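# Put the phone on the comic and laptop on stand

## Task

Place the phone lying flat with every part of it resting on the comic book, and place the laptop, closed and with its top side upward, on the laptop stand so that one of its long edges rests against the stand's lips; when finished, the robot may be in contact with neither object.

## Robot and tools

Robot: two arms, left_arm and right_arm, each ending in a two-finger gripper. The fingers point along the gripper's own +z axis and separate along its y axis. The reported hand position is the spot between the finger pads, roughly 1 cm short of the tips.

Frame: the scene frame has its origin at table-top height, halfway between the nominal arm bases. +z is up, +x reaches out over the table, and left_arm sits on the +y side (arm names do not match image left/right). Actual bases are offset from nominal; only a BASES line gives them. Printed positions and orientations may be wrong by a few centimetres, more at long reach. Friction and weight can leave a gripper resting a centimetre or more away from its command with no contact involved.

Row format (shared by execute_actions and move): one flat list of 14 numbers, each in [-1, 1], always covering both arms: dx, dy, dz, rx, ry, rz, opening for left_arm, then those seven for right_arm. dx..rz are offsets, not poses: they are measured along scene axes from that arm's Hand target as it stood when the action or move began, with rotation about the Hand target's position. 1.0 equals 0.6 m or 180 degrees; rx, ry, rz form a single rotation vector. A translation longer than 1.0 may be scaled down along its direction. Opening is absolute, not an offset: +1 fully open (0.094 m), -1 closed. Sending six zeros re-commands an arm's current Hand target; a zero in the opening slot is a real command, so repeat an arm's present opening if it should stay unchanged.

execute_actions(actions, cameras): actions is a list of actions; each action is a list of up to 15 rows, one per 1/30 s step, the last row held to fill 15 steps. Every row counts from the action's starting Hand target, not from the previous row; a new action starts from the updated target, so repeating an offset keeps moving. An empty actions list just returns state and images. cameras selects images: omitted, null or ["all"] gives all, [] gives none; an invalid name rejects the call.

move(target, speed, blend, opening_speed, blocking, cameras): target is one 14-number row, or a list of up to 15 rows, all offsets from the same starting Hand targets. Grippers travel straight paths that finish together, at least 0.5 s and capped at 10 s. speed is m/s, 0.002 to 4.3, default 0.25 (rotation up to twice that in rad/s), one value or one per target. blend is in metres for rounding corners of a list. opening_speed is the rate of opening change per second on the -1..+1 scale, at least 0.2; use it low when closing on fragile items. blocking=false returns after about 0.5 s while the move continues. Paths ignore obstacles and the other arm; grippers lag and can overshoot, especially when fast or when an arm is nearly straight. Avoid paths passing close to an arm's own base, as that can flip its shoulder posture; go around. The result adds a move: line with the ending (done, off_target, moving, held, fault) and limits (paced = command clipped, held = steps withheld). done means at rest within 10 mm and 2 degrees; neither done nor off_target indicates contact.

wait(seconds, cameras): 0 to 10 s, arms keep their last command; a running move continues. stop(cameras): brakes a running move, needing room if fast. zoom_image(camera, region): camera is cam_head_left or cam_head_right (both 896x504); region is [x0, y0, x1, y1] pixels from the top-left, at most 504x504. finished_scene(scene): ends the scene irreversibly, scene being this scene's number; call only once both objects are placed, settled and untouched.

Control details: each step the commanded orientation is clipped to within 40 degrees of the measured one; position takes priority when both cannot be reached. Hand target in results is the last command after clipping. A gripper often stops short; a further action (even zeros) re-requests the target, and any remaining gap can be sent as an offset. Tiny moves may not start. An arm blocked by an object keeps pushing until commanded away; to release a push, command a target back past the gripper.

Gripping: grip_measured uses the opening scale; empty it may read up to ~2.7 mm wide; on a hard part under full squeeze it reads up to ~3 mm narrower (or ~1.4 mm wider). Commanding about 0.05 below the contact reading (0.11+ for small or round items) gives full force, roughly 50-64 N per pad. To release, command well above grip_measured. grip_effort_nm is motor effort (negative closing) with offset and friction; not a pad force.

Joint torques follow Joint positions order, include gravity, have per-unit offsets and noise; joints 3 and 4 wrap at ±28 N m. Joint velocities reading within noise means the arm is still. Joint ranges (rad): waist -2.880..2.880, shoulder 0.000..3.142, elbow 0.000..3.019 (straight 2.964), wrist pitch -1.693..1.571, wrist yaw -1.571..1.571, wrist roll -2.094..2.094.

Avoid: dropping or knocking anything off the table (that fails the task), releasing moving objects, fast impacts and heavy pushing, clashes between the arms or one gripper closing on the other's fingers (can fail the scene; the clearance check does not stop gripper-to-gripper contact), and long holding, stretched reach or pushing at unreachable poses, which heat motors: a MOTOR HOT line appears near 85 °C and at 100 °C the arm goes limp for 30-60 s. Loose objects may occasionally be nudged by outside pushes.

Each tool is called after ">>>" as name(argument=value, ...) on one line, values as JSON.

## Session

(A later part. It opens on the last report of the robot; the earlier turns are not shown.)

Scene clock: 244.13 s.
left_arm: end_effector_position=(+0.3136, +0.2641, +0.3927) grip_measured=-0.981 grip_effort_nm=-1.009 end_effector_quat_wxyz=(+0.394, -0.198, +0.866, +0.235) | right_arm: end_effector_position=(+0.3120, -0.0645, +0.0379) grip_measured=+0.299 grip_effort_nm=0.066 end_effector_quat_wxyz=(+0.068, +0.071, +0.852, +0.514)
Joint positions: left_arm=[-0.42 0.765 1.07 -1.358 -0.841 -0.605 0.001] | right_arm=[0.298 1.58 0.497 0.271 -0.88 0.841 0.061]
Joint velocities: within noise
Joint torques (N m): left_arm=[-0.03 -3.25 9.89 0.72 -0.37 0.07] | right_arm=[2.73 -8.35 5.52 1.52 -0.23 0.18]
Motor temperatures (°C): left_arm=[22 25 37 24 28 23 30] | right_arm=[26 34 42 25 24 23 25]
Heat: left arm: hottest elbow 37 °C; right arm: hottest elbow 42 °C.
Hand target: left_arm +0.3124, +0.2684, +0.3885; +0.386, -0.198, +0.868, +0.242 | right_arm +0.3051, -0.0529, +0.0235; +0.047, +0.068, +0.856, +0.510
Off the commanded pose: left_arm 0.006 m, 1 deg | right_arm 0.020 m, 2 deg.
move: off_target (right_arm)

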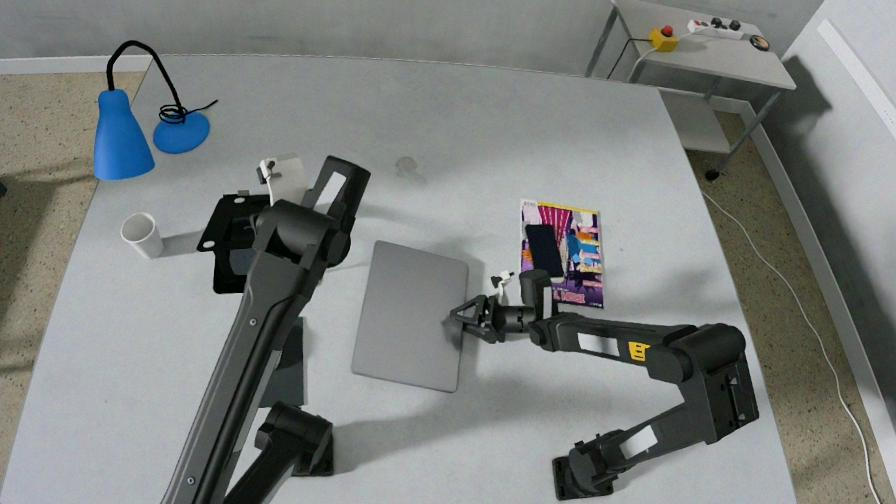

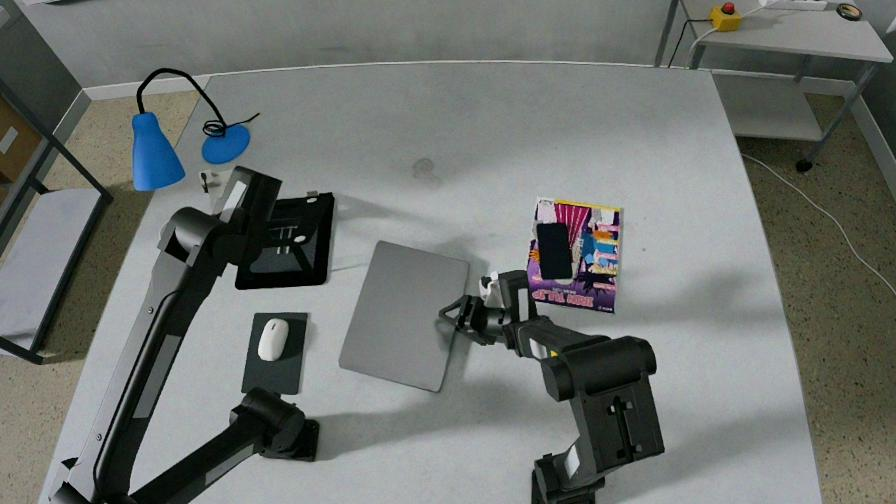

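>>> move(target=[-0.02,-0.08,-0.314,-0.297,0.096,0.278,0.6,0,-0.015,0,0,0,0,0.3], speed=0.25)

Scene clock: 263.90 s.
left_arm: end_effector_position=(+0.2989, +0.2171, +0.2052) grip_measured=+0.598 grip_effort_nm=0.129 end_effector_quat_wxyz=(+0.003, -0.633, +0.774, -0.001) | right_arm: end_effector_position=(+0.3113, -0.0642, +0.0382) grip_measured=+0.299 grip_effort_nm=0.066 end_effector_quat_wxyz=(+0.070, +0.064, +0.852, +0.515)
Joint positions: left_arm=[-0.124 1.039 0.933 -1.459 -0.003 -1.467 0.075] | right_arm=[0.297 1.58 0.497 0.271 -0.886 0.825 0.061]
Joint velocities: within noise
Joint torques (N m): left_arm=[-0.5 -5.71 9.37 0.65 0.05 -0.08] | right_arm=[0.91 -8.94 5.24 0.75 -0.61 0.04]
Motor temperatures (°C): left_arm=[22 25 37 24 27 23 30] | right_arm=[26 34 41 25 24 23 25]
Heat: left arm: hottest elbow 37 °C; right arm: hottest elbow 41 °C.
Hand target: left_arm +0.3003, +0.2204, +0.2001; +0.000, -0.643, +0.766, +0.000 | right_arm +0.3051, -0.0619, +0.0235; +0.047, +0.068, +0.856, +0.510
Off the commanded pose: left_arm 0.006 m, 1 deg | right_arm 0.016 m, 3 deg.
move: off_target (right_arm)

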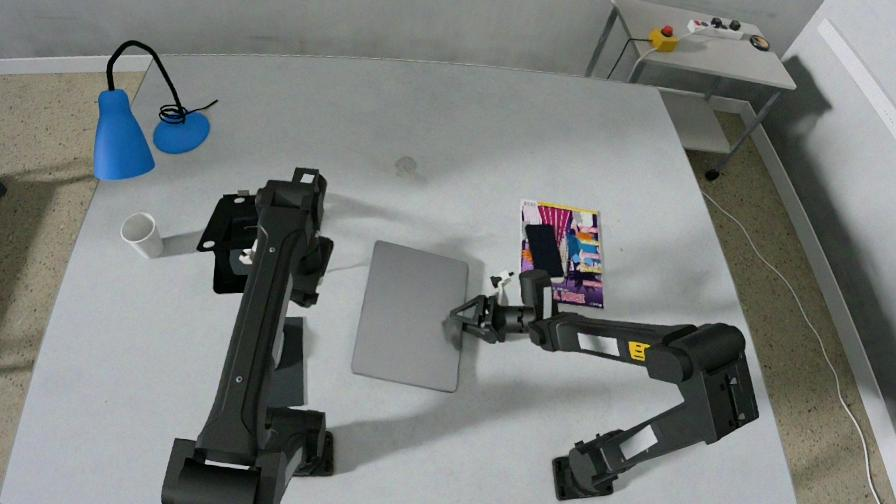

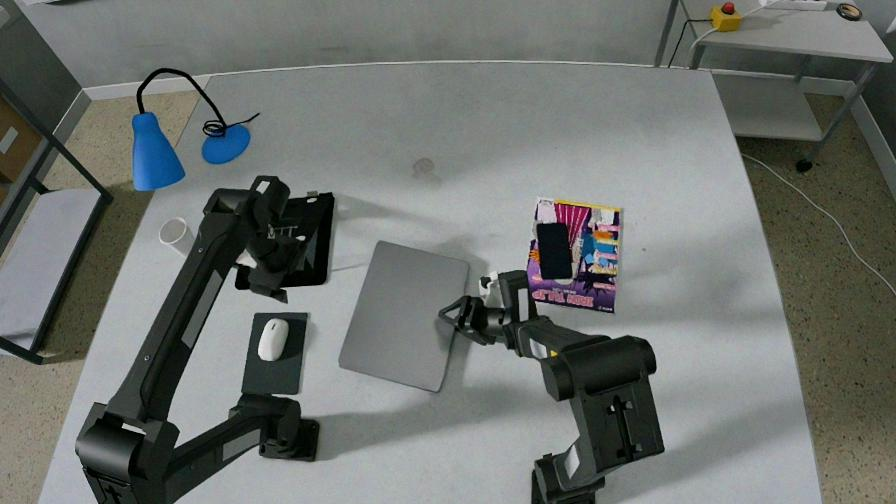

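>>> move(target=[[0.0,-0.06,0,0,0,0,0.6,0,0,0,0,0,0,0.3],[0.0,-0.06,-0.31,0,0,0,0.6,0,0,0,0,0,0,0.3]], speed=0.2)

>>> zoom_image(camera="cam_head_left", region=[280, 220, 500, 400])

>>> zoom_image(camera="cam_head_right", region=[280, 220, 500, 400])

Scene clock: 270.27 s.
left_arm: end_effector_position=(+0.3019, +0.1873, +0.0183) grip_measured=+0.598 grip_effort_nm=0.125 end_effector_quat_wxyz=(+0.001, -0.644, +0.765, -0.002) | right_arm: end_effector_position=(+0.3113, -0.0642, +0.0382) grip_measured=+0.299 grip_effort_nm=0.066 end_effector_quat_wxyz=(+0.070, +0.064, +0.852, +0.515)
Joint positions: left_arm=[-0.229 1.301 0.589 -0.854 0.001 -1.598 0.075] | right_arm=[0.297 1.58 0.497 0.271 -0.886 0.825 0.061]
Joint velocities: within noise
Joint torques (N m): left_arm=[-2.84 -7.47 7.28 0.92 -0.15 -0.11] | right_arm=[1.03 -9 5.29 0.75 -0.6 0.05]
Motor temperatures (°C): left_arm=[22 25 37 24 27 23 30] | right_arm=[26 34 41 25 24 23 25]
Heat: left arm: hottest elbow 37 °C; right arm: hottest elbow 41 °C.
Hand target: left_arm +0.3004, +0.1844, +0.0141; +0.000, -0.643, +0.766, +0.000 | right_arm +0.3051, -0.0619, +0.0235; +0.047, +0.068, +0.856, +0.510
Off the commanded pose: left_arm 0.005 m, 0 deg | right_arm 0.016 m, 3 deg.
move: off_target (right_arm)

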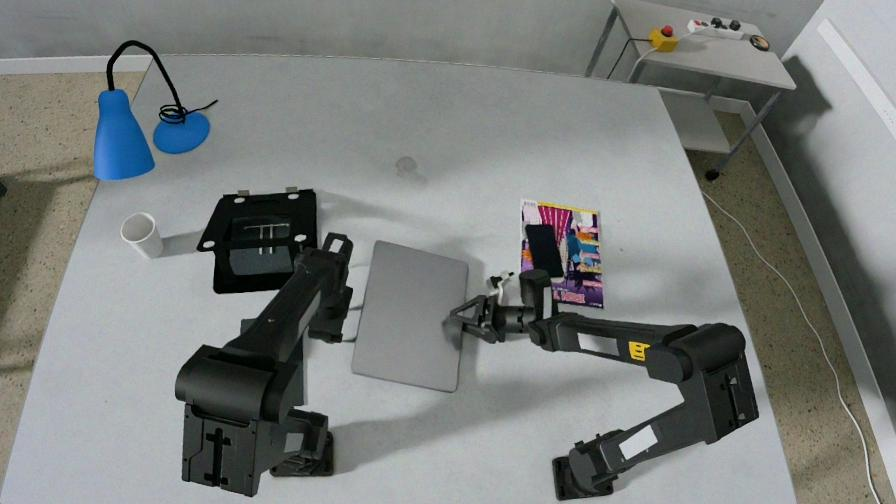

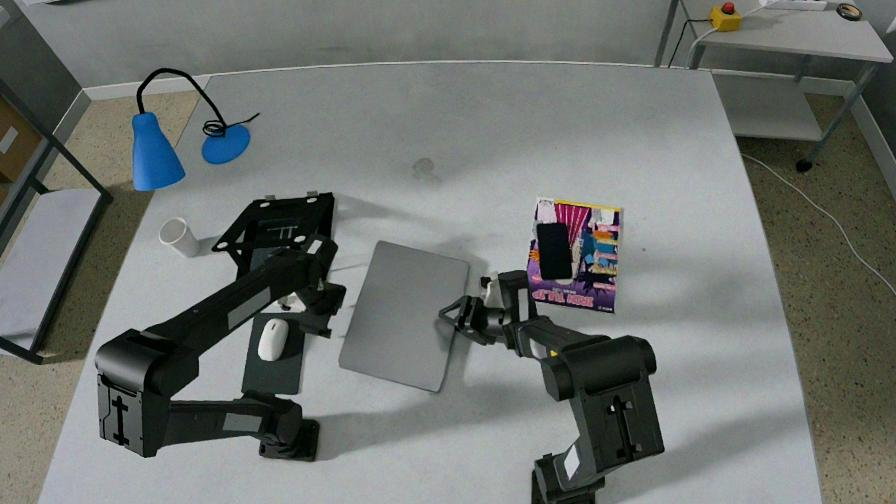

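Scaled by 2.291.

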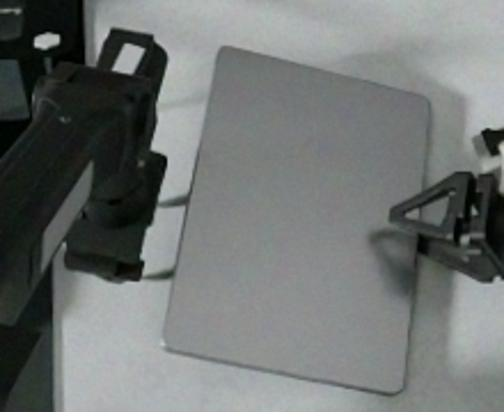

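Scaled by 2.291.

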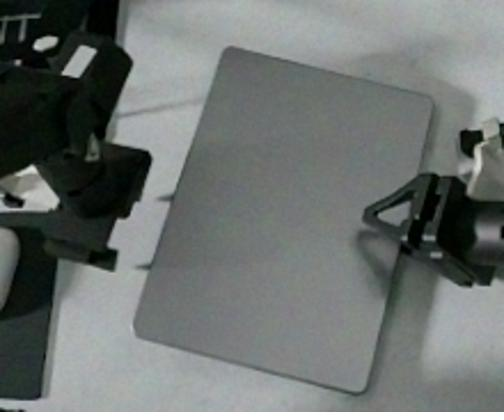

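>>> move(target=[0.0,-0.12,0.0,0,0,0,0.6,0,0,0,0,0,0,0.3], speed=0.08)

>>> zoom_image(camera="cam_head_left", region=[280, 220, 500, 400])

Scene clock: 274.30 s.
left_arm: end_effector_position=(+0.2872, +0.1502, +0.0108) grip_measured=+0.598 grip_effort_nm=0.120 end_effector_quat_wxyz=(+0.014, -0.665, +0.747, +0.023) | right_arm: end_effector_position=(+0.3134, -0.0672, +0.0382) grip_measured=+0.299 grip_effort_nm=0.066 end_effector_quat_wxyz=(+0.072, +0.067, +0.851, +0.515)
Joint positions: left_arm=[-0.402 1.331 0.589 -0.857 -0.046 -1.828 0.075] | right_arm=[0.288 1.581 0.497 0.271 -0.887 0.825 0.061]
Joint velocities: within noise
Joint torques (N m): left_arm=[-7.3 -5.95 12.19 0.64 1.63 -0.12] | right_arm=[1.73 -8.94 5.26 0.69 -0.58 0.05]
Motor temperatures (°C): left_arm=[22 25 37 24 27 23 29] | right_arm=[26 34 40 25 24 23 25]
Heat: left arm: hottest elbow 37 °C; right arm: hottest elbow 40 °C.
Hand target: left_arm +0.3004, +0.1124, +0.0141; +0.000, -0.643, +0.766, +0.000 | right_arm +0.3050, -0.0618, +0.0234; +0.047, +0.068, +0.856, +0.510
Off the commanded pose: left_arm 0.040 m, 5 deg | right_arm 0.018 m, 3 deg.
move: off_target (left_arm, right_arm)

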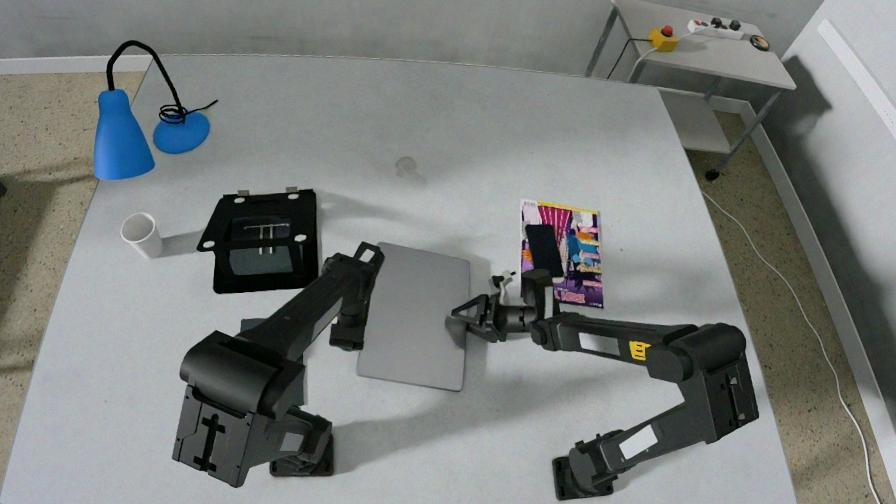

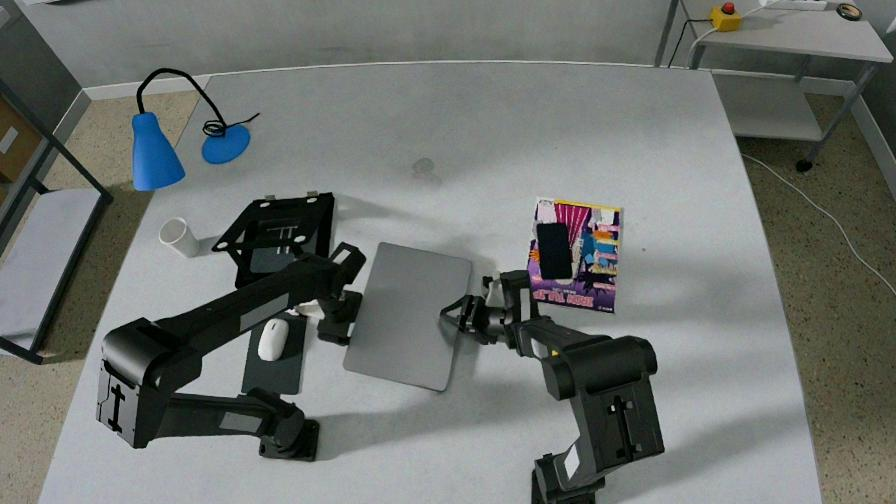

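Scaled by 2.291.

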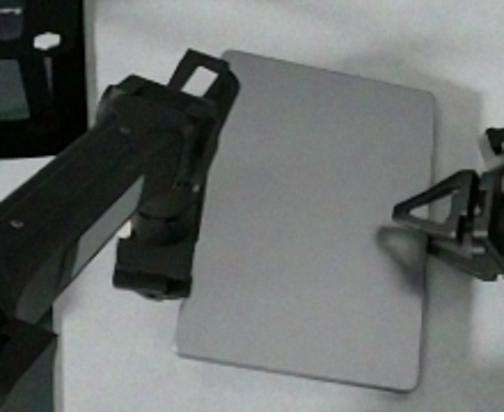

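>>> move(target=[[0.0,0,0,0,0,0,0.6,0,0.02,0.02,0,0,0,0.3],[0.0,0,0,0,0,0,0.6,0.01,0.08,0.025,0,0,0,0.3]], speed=0.05)

>>> zoom_image(camera="cam_head_left", region=[280, 220, 500, 400])

>>> zoom_image(camera="cam_head_right", region=[280, 220, 500, 400])

Scene clock: 279.07 s.
left_arm: end_effector_position=(+0.2862, +0.1493, +0.0108) grip_measured=+0.598 grip_effort_nm=0.120 end_effector_quat_wxyz=(+0.014, -0.671, +0.741, +0.024) | right_arm: end_effector_position=(+0.3113, -0.0447, +0.0381) grip_measured=+0.299 grip_effort_nm=0.037 end_effector_quat_wxyz=(+0.070, +0.088, +0.860, +0.498)
Joint positions: left_arm=[-0.407 1.332 0.589 -0.859 -0.046 -1.852 0.075] | right_arm=[0.371 1.57 0.504 0.289 -0.788 0.924 0.061]
Joint velocities: within noise
Joint torques (N m): left_arm=[-6.95 -5.83 12.21 0.84 1.65 0.08] | right_arm=[4.72 -8.64 8.39 1.83 -0.95 0.4]
Motor temperatures (°C): left_arm=[23 25 38 24 29 23 29] | right_arm=[26 34 40 25 24 23 25]
Heat: left arm: hottest elbow 38 °C; right arm: hottest elbow 40 °C.
Hand target: left_arm +0.3004, +0.1123, +0.0141; +0.000, -0.643, +0.766, +0.000 | right_arm +0.3111, -0.0140, +0.0384; +0.047, +0.068, +0.856, +0.510
Off the commanded pose: left_arm 0.040 m, 5 deg | right_arm 0.031 m, 4 deg.
move: off_target (left_arm, right_arm)

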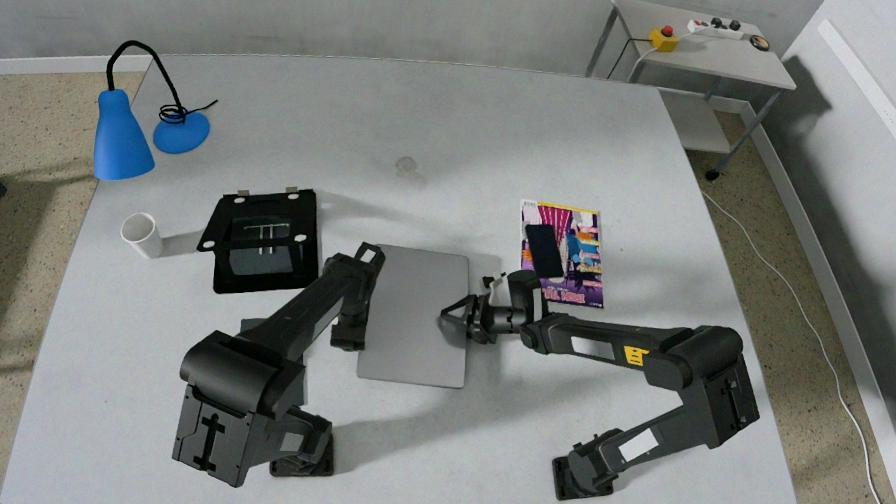

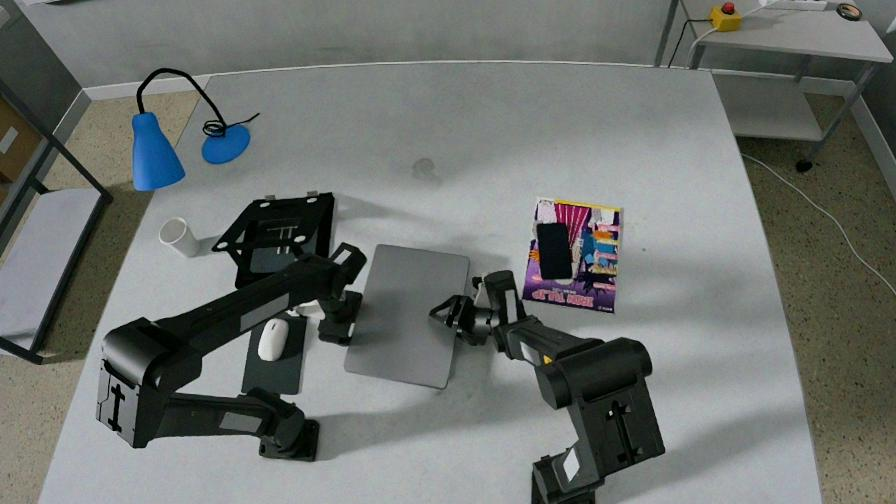

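Scaled by 2.291.

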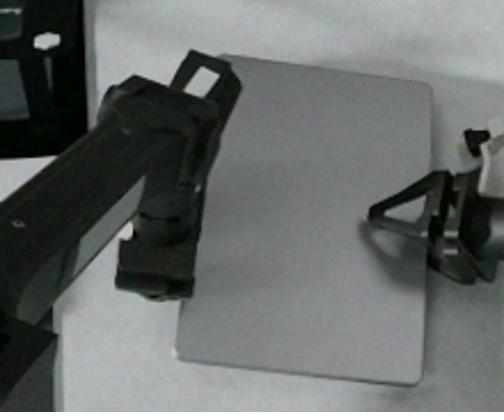

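Scaled by 2.291.

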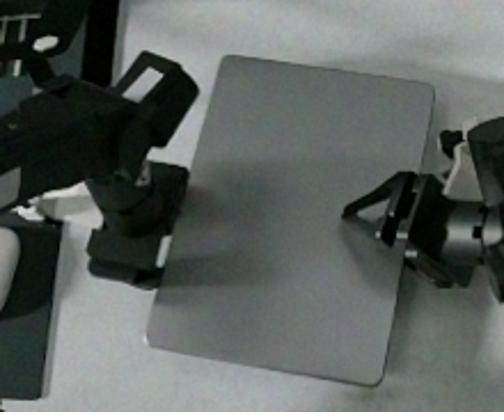

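>>> move(target=[[0.0,0,0.0,0,0,0,0.6,0.005,0.03,0.02,0.06,-0.01,0,0.3],[0.0,0,0,0,0,0,0.6,0.005,0.03,0.02,0.06,-0.01,0,-0.9]], speed=0.05, opening_speed=0.3)

>>> zoom_image(camera="cam_head_left", region=[280, 220, 500, 400])

>>> zoom_image(camera="cam_head_right", region=[280, 220, 500, 400])

Scene clock: 289.60 s.
left_arm: end_effector_position=(+0.2862, +0.1445, +0.0107) grip_measured=+0.598 grip_effort_nm=0.115 end_effector_quat_wxyz=(+0.012, -0.674, +0.739, +0.023) | right_arm: end_effector_position=(+0.3122, -0.0120, +0.0553) grip_measured=-0.651 grip_effort_nm=-1.043 end_effector_quat_wxyz=(+0.074, +0.057, +0.801, +0.592)
Joint positions: left_arm=[-0.42 1.337 0.594 -0.859 -0.042 -1.872 0.075] | right_arm=[0.41 1.7 0.488 0.726 -0.902 1.126 0.016]
Joint velocities: within noise
Joint torques (N m): left_arm=[-5.6 -6.24 11.71 0.73 1.48 0.3] | right_arm=[2.84 -11.16 6.52 0.9 0.26 0.41]
Motor temperatures (°C): left_arm=[23 26 38 24 30 23 29] | right_arm=[26 34 40 25 25 23 25]
Heat: left arm: hottest elbow 38 °C; right arm: hottest elbow 40 °C.
Hand target: left_arm +0.3003, +0.1124, +0.0140; +0.000, -0.643, +0.766, +0.000 | right_arm +0.3140, +0.0042, +0.0504; +0.054, +0.064, +0.803, +0.590
Off the commanded pose: left_arm 0.035 m, 6 deg | right_arm 0.017 m, 2 deg.
move: off_target (left_arm, right_arm); target 2's new opening was sent with right_arm's hand 0.023 m and 3 deg from that target

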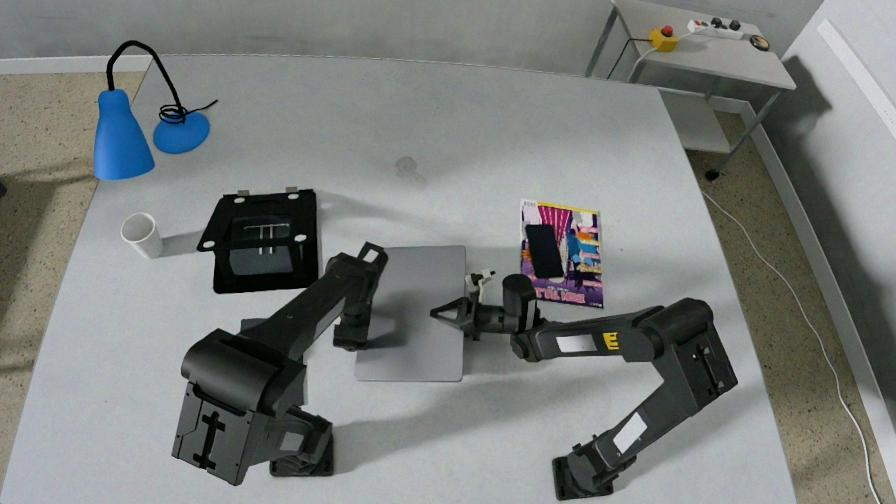

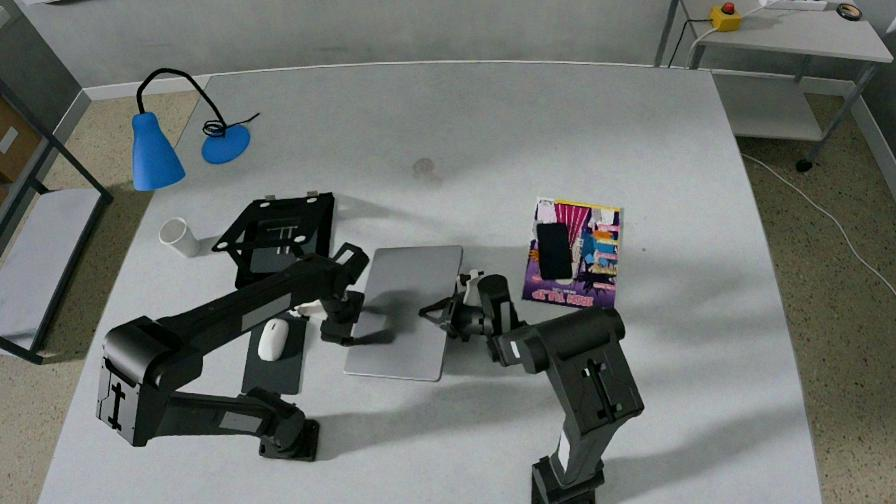

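Scaled by 2.291.

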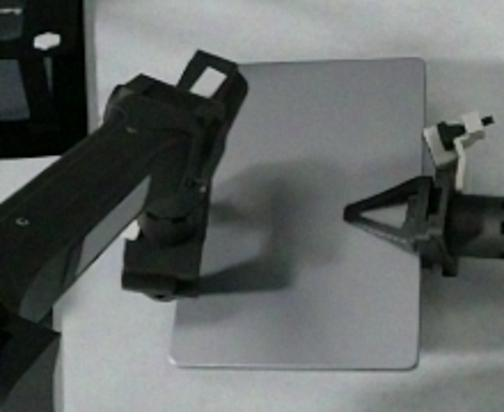

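Scaled by 2.291.

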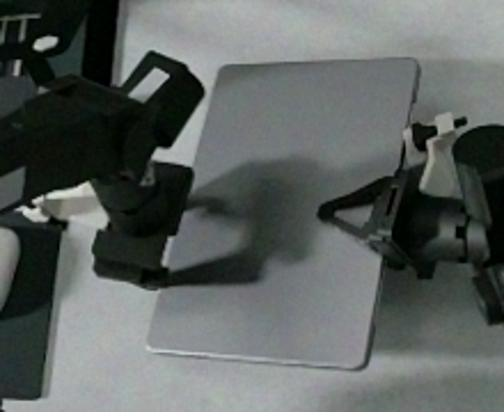

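>>> move(target=[[0.0,0.13,0.0,0,0,0,0.6,0,0,0,0,0,0,-0.9],[0.0,0.2,0.25,0,0,0,0.6,0,0,0,0,0,0,-0.9]], speed=0.12, cameras=[])

Scene clock: 307.17 s.
left_arm: end_effector_position=(+0.2790, +0.2301, +0.1375) grip_measured=+0.598 grip_effort_nm=0.115 end_effector_quat_wxyz=(-0.023, -0.641, +0.767, +0.024) | right_arm: end_effector_position=(+0.3125, -0.0075, +0.0562) grip_measured=-0.654 grip_effort_nm=-1.038 end_effector_quat_wxyz=(+0.075, +0.057, +0.801, +0.591)
Joint positions: left_arm=[-0.081 1.07 0.771 -1.337 -0.004 -1.444 0.075] | right_arm=[0.423 1.699 0.493 0.726 -0.889 1.132 0.016]
Joint velocities: within noise
Joint torques (N m): left_arm=[-0.73 -7.82 15.58 -0.12 0.01 0.12] | right_arm=[1.96 -11.16 6.26 0.87 -0.17 0.37]
Motor temperatures (°C): left_arm=[23 26 39 24 31 24 29] | right_arm=[26 34 40 25 24 23 26]
Heat: left arm: hottest elbow 39 °C; right arm: hottest elbow 40 °C.
Hand target: left_arm +0.3003, +0.2324, +0.1640; +0.000, -0.643, +0.766, +0.000 | right_arm +0.3141, +0.0041, +0.0505; +0.054, +0.064, +0.803, +0.590
Off the commanded pose: left_arm 0.034 m, 4 deg | right_arm 0.013 m, 3 deg.
move: off_target (left_arm, right_arm)
No camera images: "cameras" was empty.

>>> move(target=[[0.0,0.0,0.0,0,0,0,0.6,0,0.025,0.135,-0.136,0.026,0,-0.9],[0.0,0.0,0.0,0,0,0,0.6,0,0.03,0.235,-0.272,0.053,0,-0.9],[0.0,0.0,0.0,0,0,0,0.6,0,0.03,0.335,-0.398,0.077,0,-0.9]], speed=0.12)

>>> zoom_image(camera="cam_head_left", region=[300, 200, 540, 400])

Scene clock: 318.40 s.
left_arm: end_effector_position=(+0.2789, +0.2300, +0.1375) grip_measured=+0.598 grip_effort_nm=0.120 end_effector_quat_wxyz=(-0.023, -0.641, +0.767, +0.024) | right_arm: end_effector_position=(+0.2980, +0.0001, +0.1941) grip_measured=-0.659 grip_effort_nm=-1.038 end_effector_quat_wxyz=(-0.045, +0.085, +0.994, -0.042)
Joint positions: left_arm=[-0.081 1.07 0.771 -1.337 -0.004 -1.444 0.075] | right_arm=[0.75 1.609 1.429 -1.513 -0.011 0.925 0.016]
Joint velocities: within noise
Joint torques (N m): left_arm=[0.03 -7.18 15.64 -0.25 -0.04 0.14] | right_arm=[1.2 -20.01 16.91 -1.47 0 0.27]
Motor temperatures (°C): left_arm=[23 26 39 24 29 23 29] | right_arm=[26 34 41 25 24 24 26]
Heat: left arm: hottest elbow 39 °C; right arm: hottest elbow 41 °C.
Hand target: left_arm +0.3003, +0.2324, +0.1640; +0.000, -0.643, +0.766, +0.000 | right_arm +0.3140, +0.0222, +0.2515; -0.010, +0.087, +0.996, -0.002
Off the commanded pose: left_arm 0.034 m, 4 deg | right_arm 0.064 m, 6 deg.
move: off_target (left_arm, right_arm)

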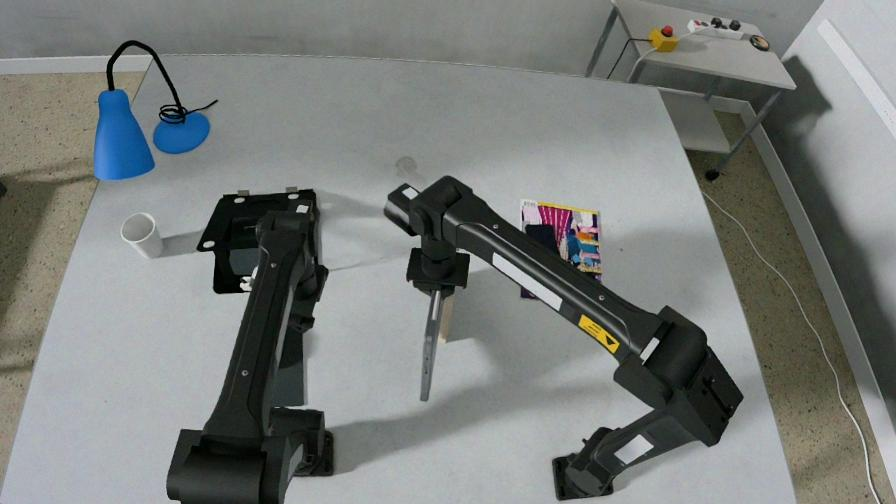

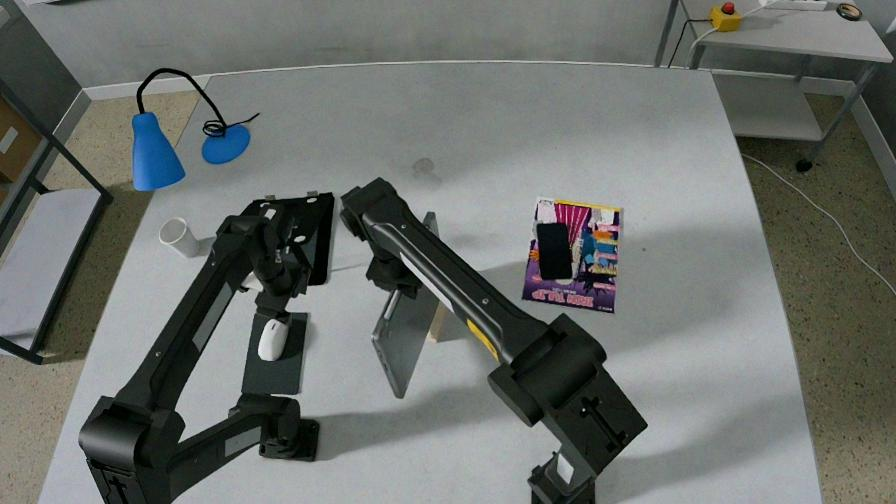

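Scaled by 2.100.

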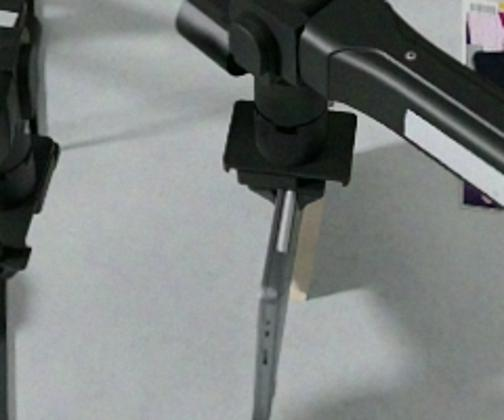

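>>> move(target=[[0.0,0.0,0.0,0,0,0,0.6,0,0.0,0.167,0,0,0,-0.9],[0.0,0.0,0.0,0,0,0,0.6,-0.05,-0.4,0.167,0.0777,-0.0926,-0.4397,-0.9],[0.0,0.0,0.0,0,0,0,0.6,-0.06,-0.537,0.148,0.0777,-0.0926,-0.4397,-0.9]], speed=0.2, blend=0.03)

>>> zoom_image(camera="cam_head_left", region=[480, 180, 700, 380])

Scene clock: 330.20 s.
left_arm: end_effector_position=(+0.2789, +0.2300, +0.1375) grip_measured=+0.598 grip_effort_nm=0.120 end_effector_quat_wxyz=(-0.023, -0.641, +0.767, +0.024) | right_arm: end_effector_position=(+0.2721, -0.2963, +0.2976) grip_measured=-0.661 grip_effort_nm=-1.038 end_effector_quat_wxyz=(+0.065, +0.700, +0.707, +0.073)
Joint positions: left_arm=[-0.081 1.07 0.771 -1.337 -0.004 -1.444 0.075] | right_arm=[0.037 1.002 1.14 -1.513 -0.004 1.604 0.016]
Joint velocities: within noise
Joint torques (N m): left_arm=[-0.44 -7.94 15.64 -0.13 0.02 0.13] | right_arm=[-0.32 -12.34 12.52 1.5 0.01 0.09]
Motor temperatures (°C): left_arm=[23 26 40 24 29 23 28] | right_arm=[26 35 47 25 24 23 27]
Heat: left arm: hottest elbow 40 °C; right arm: hottest elbow 47 °C.
Hand target: left_arm +0.3003, +0.2324, +0.1640; +0.000, -0.643, +0.766, +0.000 | right_arm +0.2780, -0.3000, +0.3402; +0.114, +0.695, +0.698, +0.127
Off the commanded pose: left_arm 0.034 m, 4 deg | right_arm 0.043 m, 8 deg.
move: off_target (left_arm, right_arm)

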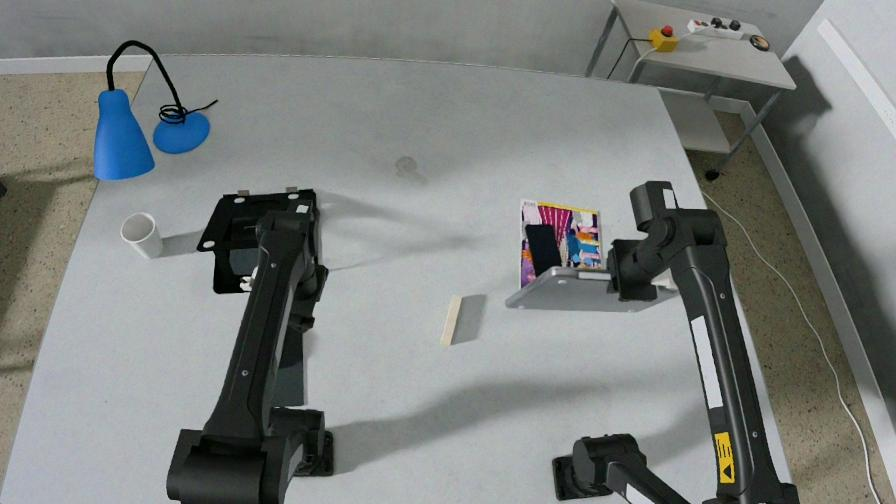

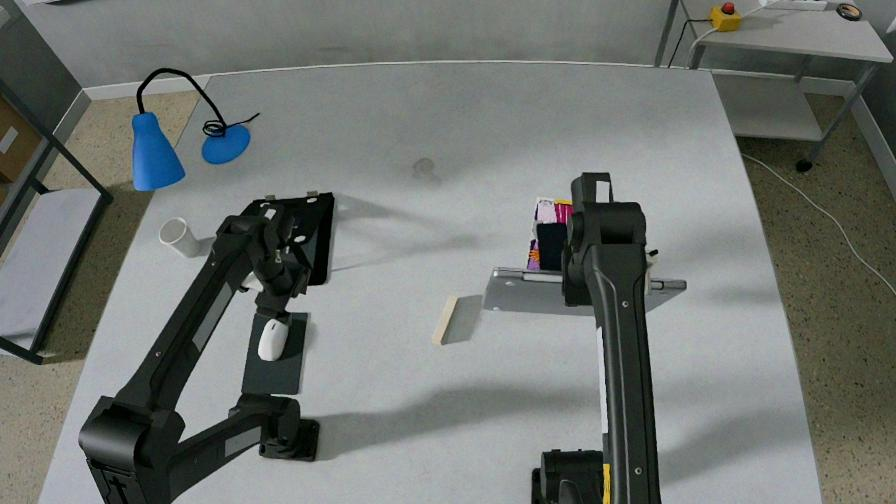

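Scaled by 2.291.

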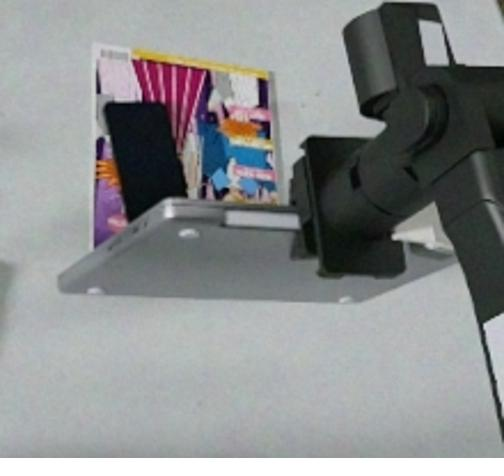

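>>> move(target=[[0.0,0.0,0.0,0,0,0,0.6,-0.01,0.0,-0.15,0,0,0,-0.9],[0.0,0.0,0.0,0,0,0,0.6,-0.01,0.0,-0.21,0,0,0,-0.9]], speed=[0.12,0.04])

>>> zoom_image(camera="cam_head_left", region=[480, 180, 700, 380])

Scene clock: 335.03 s.
left_arm: end_effector_position=(+0.2789, +0.2300, +0.1375) grip_measured=+0.598 grip_effort_nm=0.120 end_effector_quat_wxyz=(-0.023, -0.640, +0.767, +0.024) | right_arm: end_effector_position=(+0.2540, -0.2975, +0.1798) grip_measured=-0.662 grip_effort_nm=-1.043 end_effector_quat_wxyz=(+0.070, +0.700, +0.707, +0.078)
Joint positions: left_arm=[-0.081 1.07 0.771 -1.337 -0.004 -1.443 0.075] | right_arm=[0.036 0.943 0.794 -1.213 -0.004 1.602 0.016]
Joint velocities: within noise
Joint torques (N m): left_arm=[-0.32 -7.77 15.64 -0.21 -0.01 0.12] | right_arm=[-0.38 -10.75 11.59 1.77 -0.03 0.09]
Motor temperatures (°C): left_arm=[23 26 40 24 28 23 28] | right_arm=[26 35 47 25 24 23 27]
Heat: left arm: hottest elbow 40 °C; right arm: hottest elbow 47 °C.
Hand target: left_arm +0.3003, +0.2324, +0.1640; +0.000, -0.643, +0.766, +0.000 | right_arm +0.2720, -0.3000, +0.2141; +0.114, +0.695, +0.698, +0.127
Off the commanded pose: left_arm 0.034 m, 4 deg | right_arm 0.039 m, 8 deg.
move: off_target (left_arm, right_arm)

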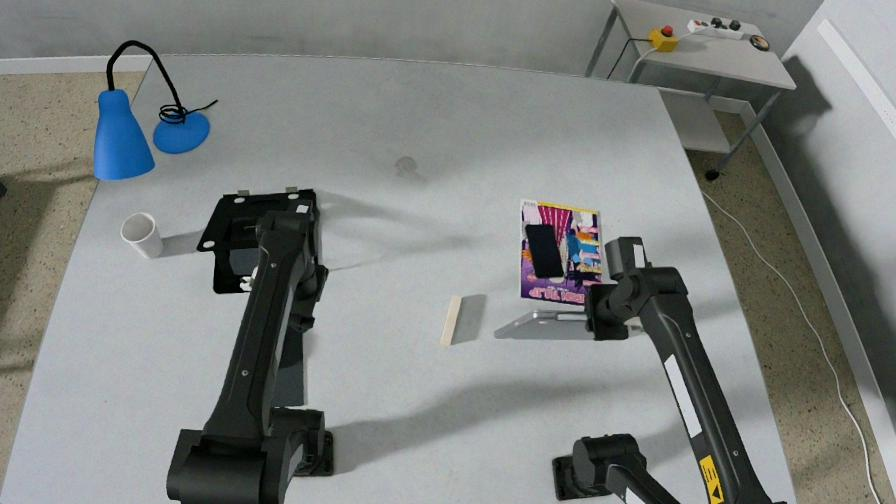

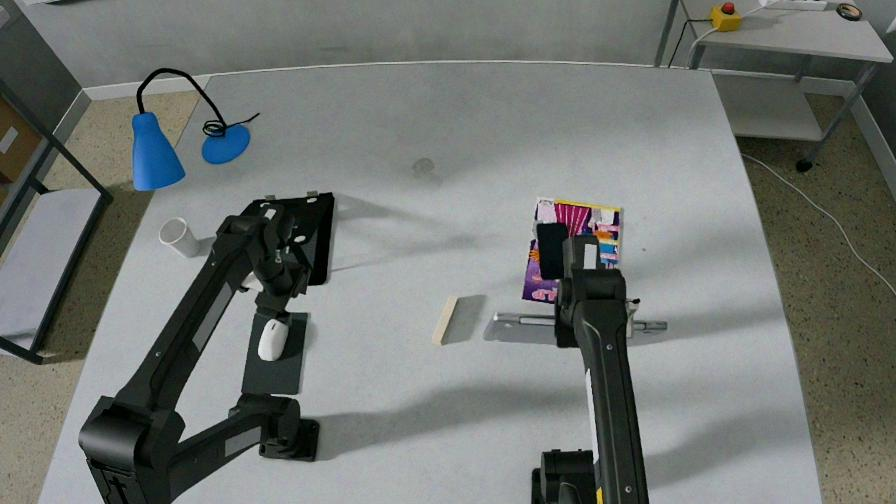

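Scaled by 2.291.

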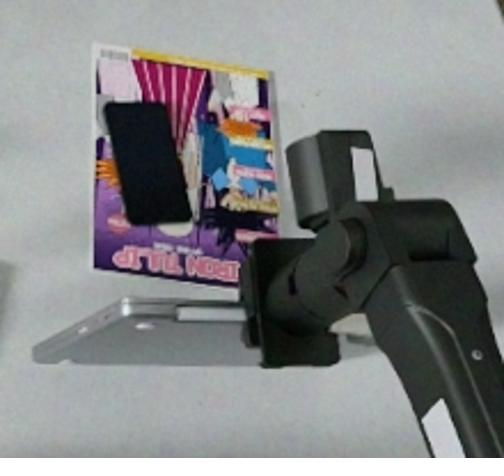

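>>> move(target=[[-0.02,0.0,0.25,0,0,0,1,0,0.0,-0.05,0,0,0,-0.9],[0.35,0.575,0.25,0,0,0.0556,1,0,0.0,-0.05,0,0,0,-0.9]], speed=0.25)

>>> zoom_image(camera="cam_head_right", region=[140, 150, 380, 350])

>>> zoom_image(camera="cam_head_left", region=[100, 150, 340, 350])

Scene clock: 352.17 s.
left_arm: end_effector_position=(+0.5011, +0.5670, +0.2898) grip_measured=+0.998 grip_effort_nm=0.129 end_effector_quat_wxyz=(-0.022, +0.708, -0.706, +0.003) | right_arm: end_effector_position=(+0.2586, -0.3013, +0.1720) grip_measured=-0.662 grip_effort_nm=-1.033 end_effector_quat_wxyz=(+0.096, +0.698, +0.704, +0.089)
Joint positions: left_arm=[0.575 1.825 1.971 -1.673 -0.003 -0.971 0.094] | right_arm=[0.036 0.922 0.754 -1.14 0.019 1.602 0.016]
Joint velocities: within noise
Joint torques (N m): left_arm=[-1.32 -18.84 16.7 0.02 0.06 0.1] | right_arm=[-0.56 -7.36 9.51 2.24 -0.81 0.07]
Motor temperatures (°C): left_arm=[23 26 41 24 28 23 28] | right_arm=[26 35 49 25 24 23 27]
Heat: left arm: hottest elbow 41 °C; right arm: hottest elbow 49 °C.
Hand target: left_arm +0.5102, +0.5774, +0.3142; -0.001, +0.707, -0.707, +0.000 | right_arm +0.2720, -0.3000, +0.1843; +0.114, +0.695, +0.698, +0.127
Off the commanded pose: left_arm 0.028 m, 2 deg | right_arm 0.018 m, 5 deg.
joint sent to its limit (left arm) — joint 4 (wrist pitch), lower limit. The joint targets are off in orientation, not in position.
move: off_target (left_arm, right_arm)

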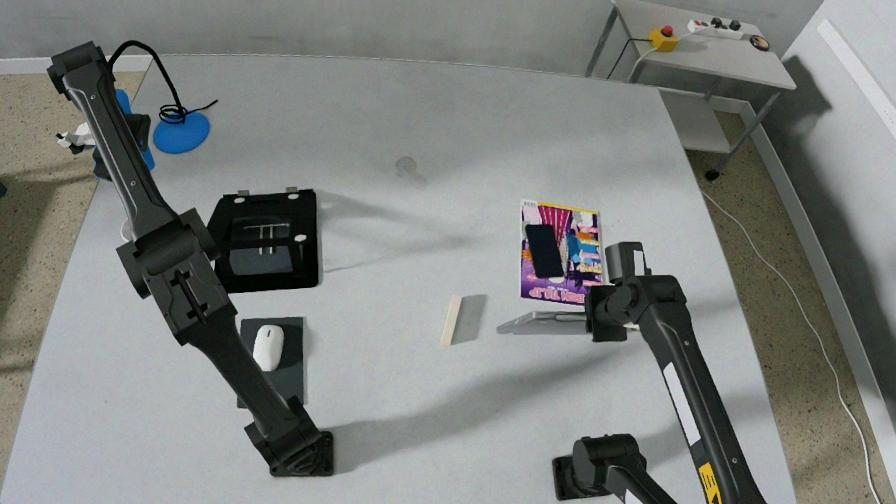

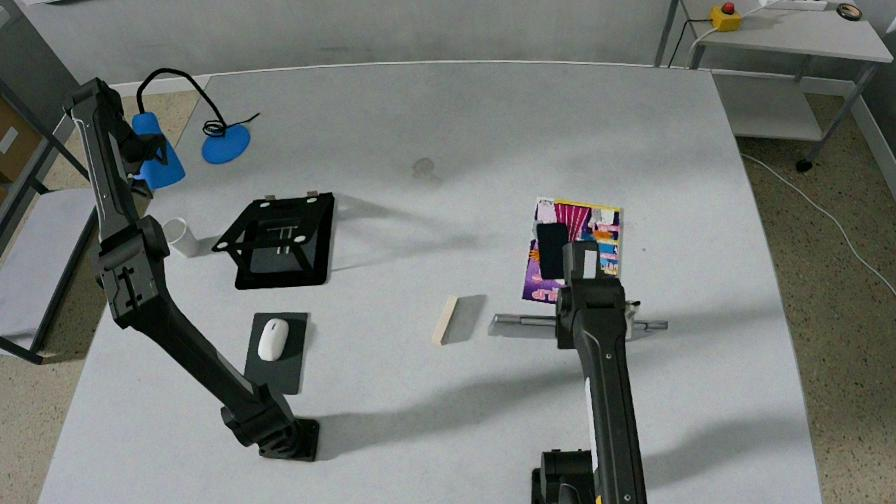

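Scaled by 2.100.

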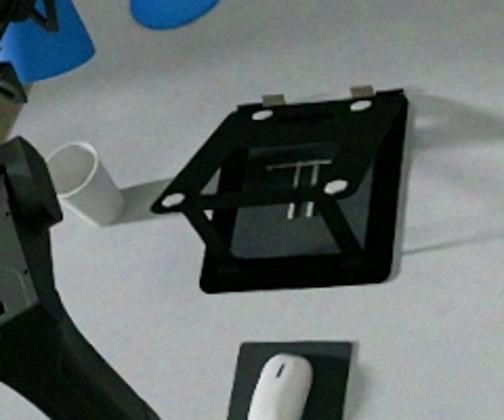

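Scaled by 2.100.

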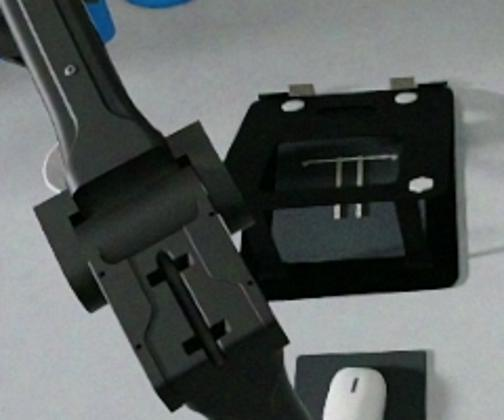

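>>> move(target=[[-0.03,-0.03,-0.2,0,0,0,1,0,0.0,0,0,0,0,-0.9],[-0.02,-0.03,-0.43,0,0,0,1,0,0.0,0,0,0,0,-0.9]], speed=0.15)

>>> zoom_image(camera="cam_head_right", region=[140, 150, 380, 350])

>>> zoom_image(camera="cam_head_left", region=[100, 150, 340, 350])

Scene clock: 360.90 s.
left_arm: end_effector_position=(+0.5020, +0.5674, +0.1072) grip_measured=+0.998 grip_effort_nm=0.129 end_effector_quat_wxyz=(-0.042, +0.708, -0.705, +0.007) | right_arm: end_effector_position=(+0.2585, -0.3013, +0.1721) grip_measured=-0.662 grip_effort_nm=-1.038 end_effector_quat_wxyz=(+0.096, +0.698, +0.704, +0.090)
Joint positions: left_arm=[0.575 1.846 1.514 -1.153 -0.002 -0.97 0.094] | right_arm=[0.036 0.921 0.754 -1.14 0.019 1.602 0.016]
Joint velocities: within noise
Joint torques (N m): left_arm=[-2.02 -12.98 7.31 1.05 -0.02 -0.07] | right_arm=[-0.38 -7.36 9.5 2.24 -0.82 0.07]
Motor temperatures (°C): left_arm=[22 26 42 24 28 23 28] | right_arm=[26 34 47 25 25 23 27]
Heat: left arm: hottest elbow 42 °C; right arm: hottest elbow 47 °C.
Hand target: left_arm +0.4981, +0.5593, +0.0560; +0.000, +0.707, -0.707, +0.000 | right_arm +0.2720, -0.2999, +0.1843; +0.114, +0.695, +0.698, +0.127
Off the commanded pose: left_arm 0.052 m, 5 deg | right_arm 0.018 m, 5 deg.
move: off_target (left_arm, right_arm)

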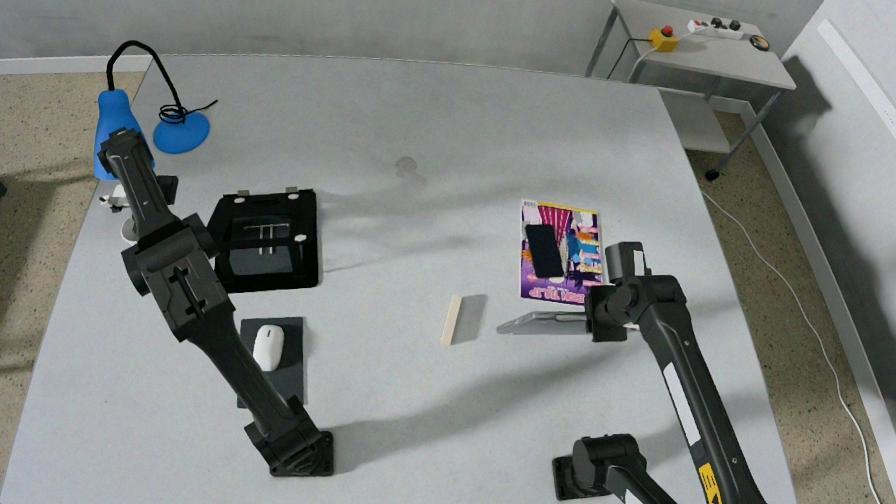

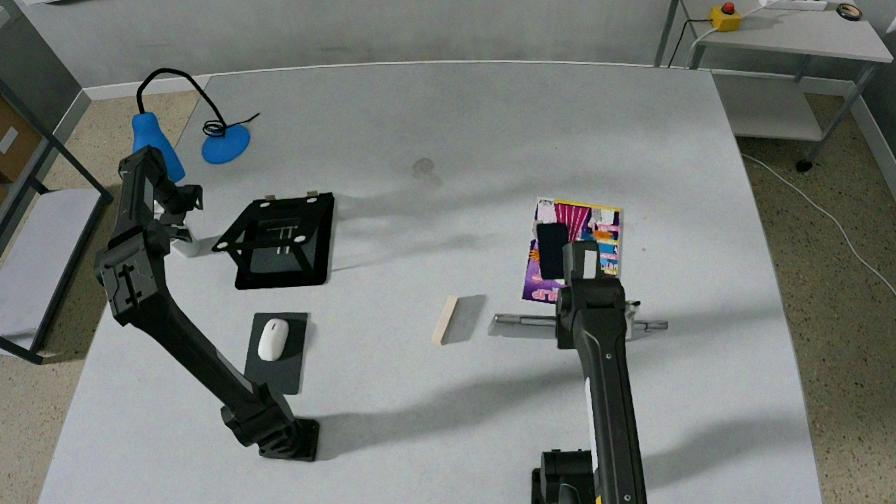

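Scaled by 2.100.

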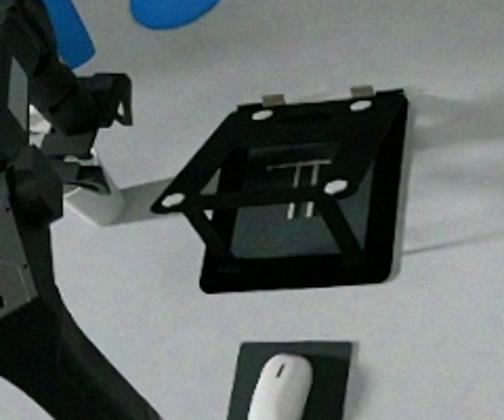

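Scaled by 2.100.

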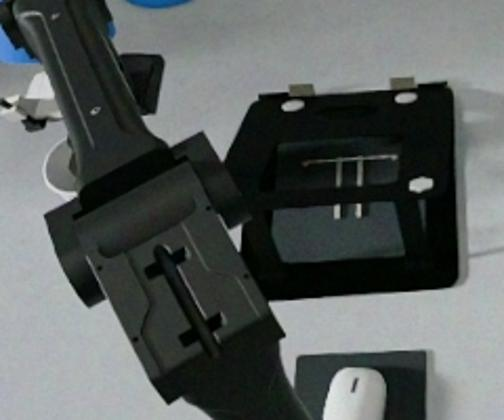

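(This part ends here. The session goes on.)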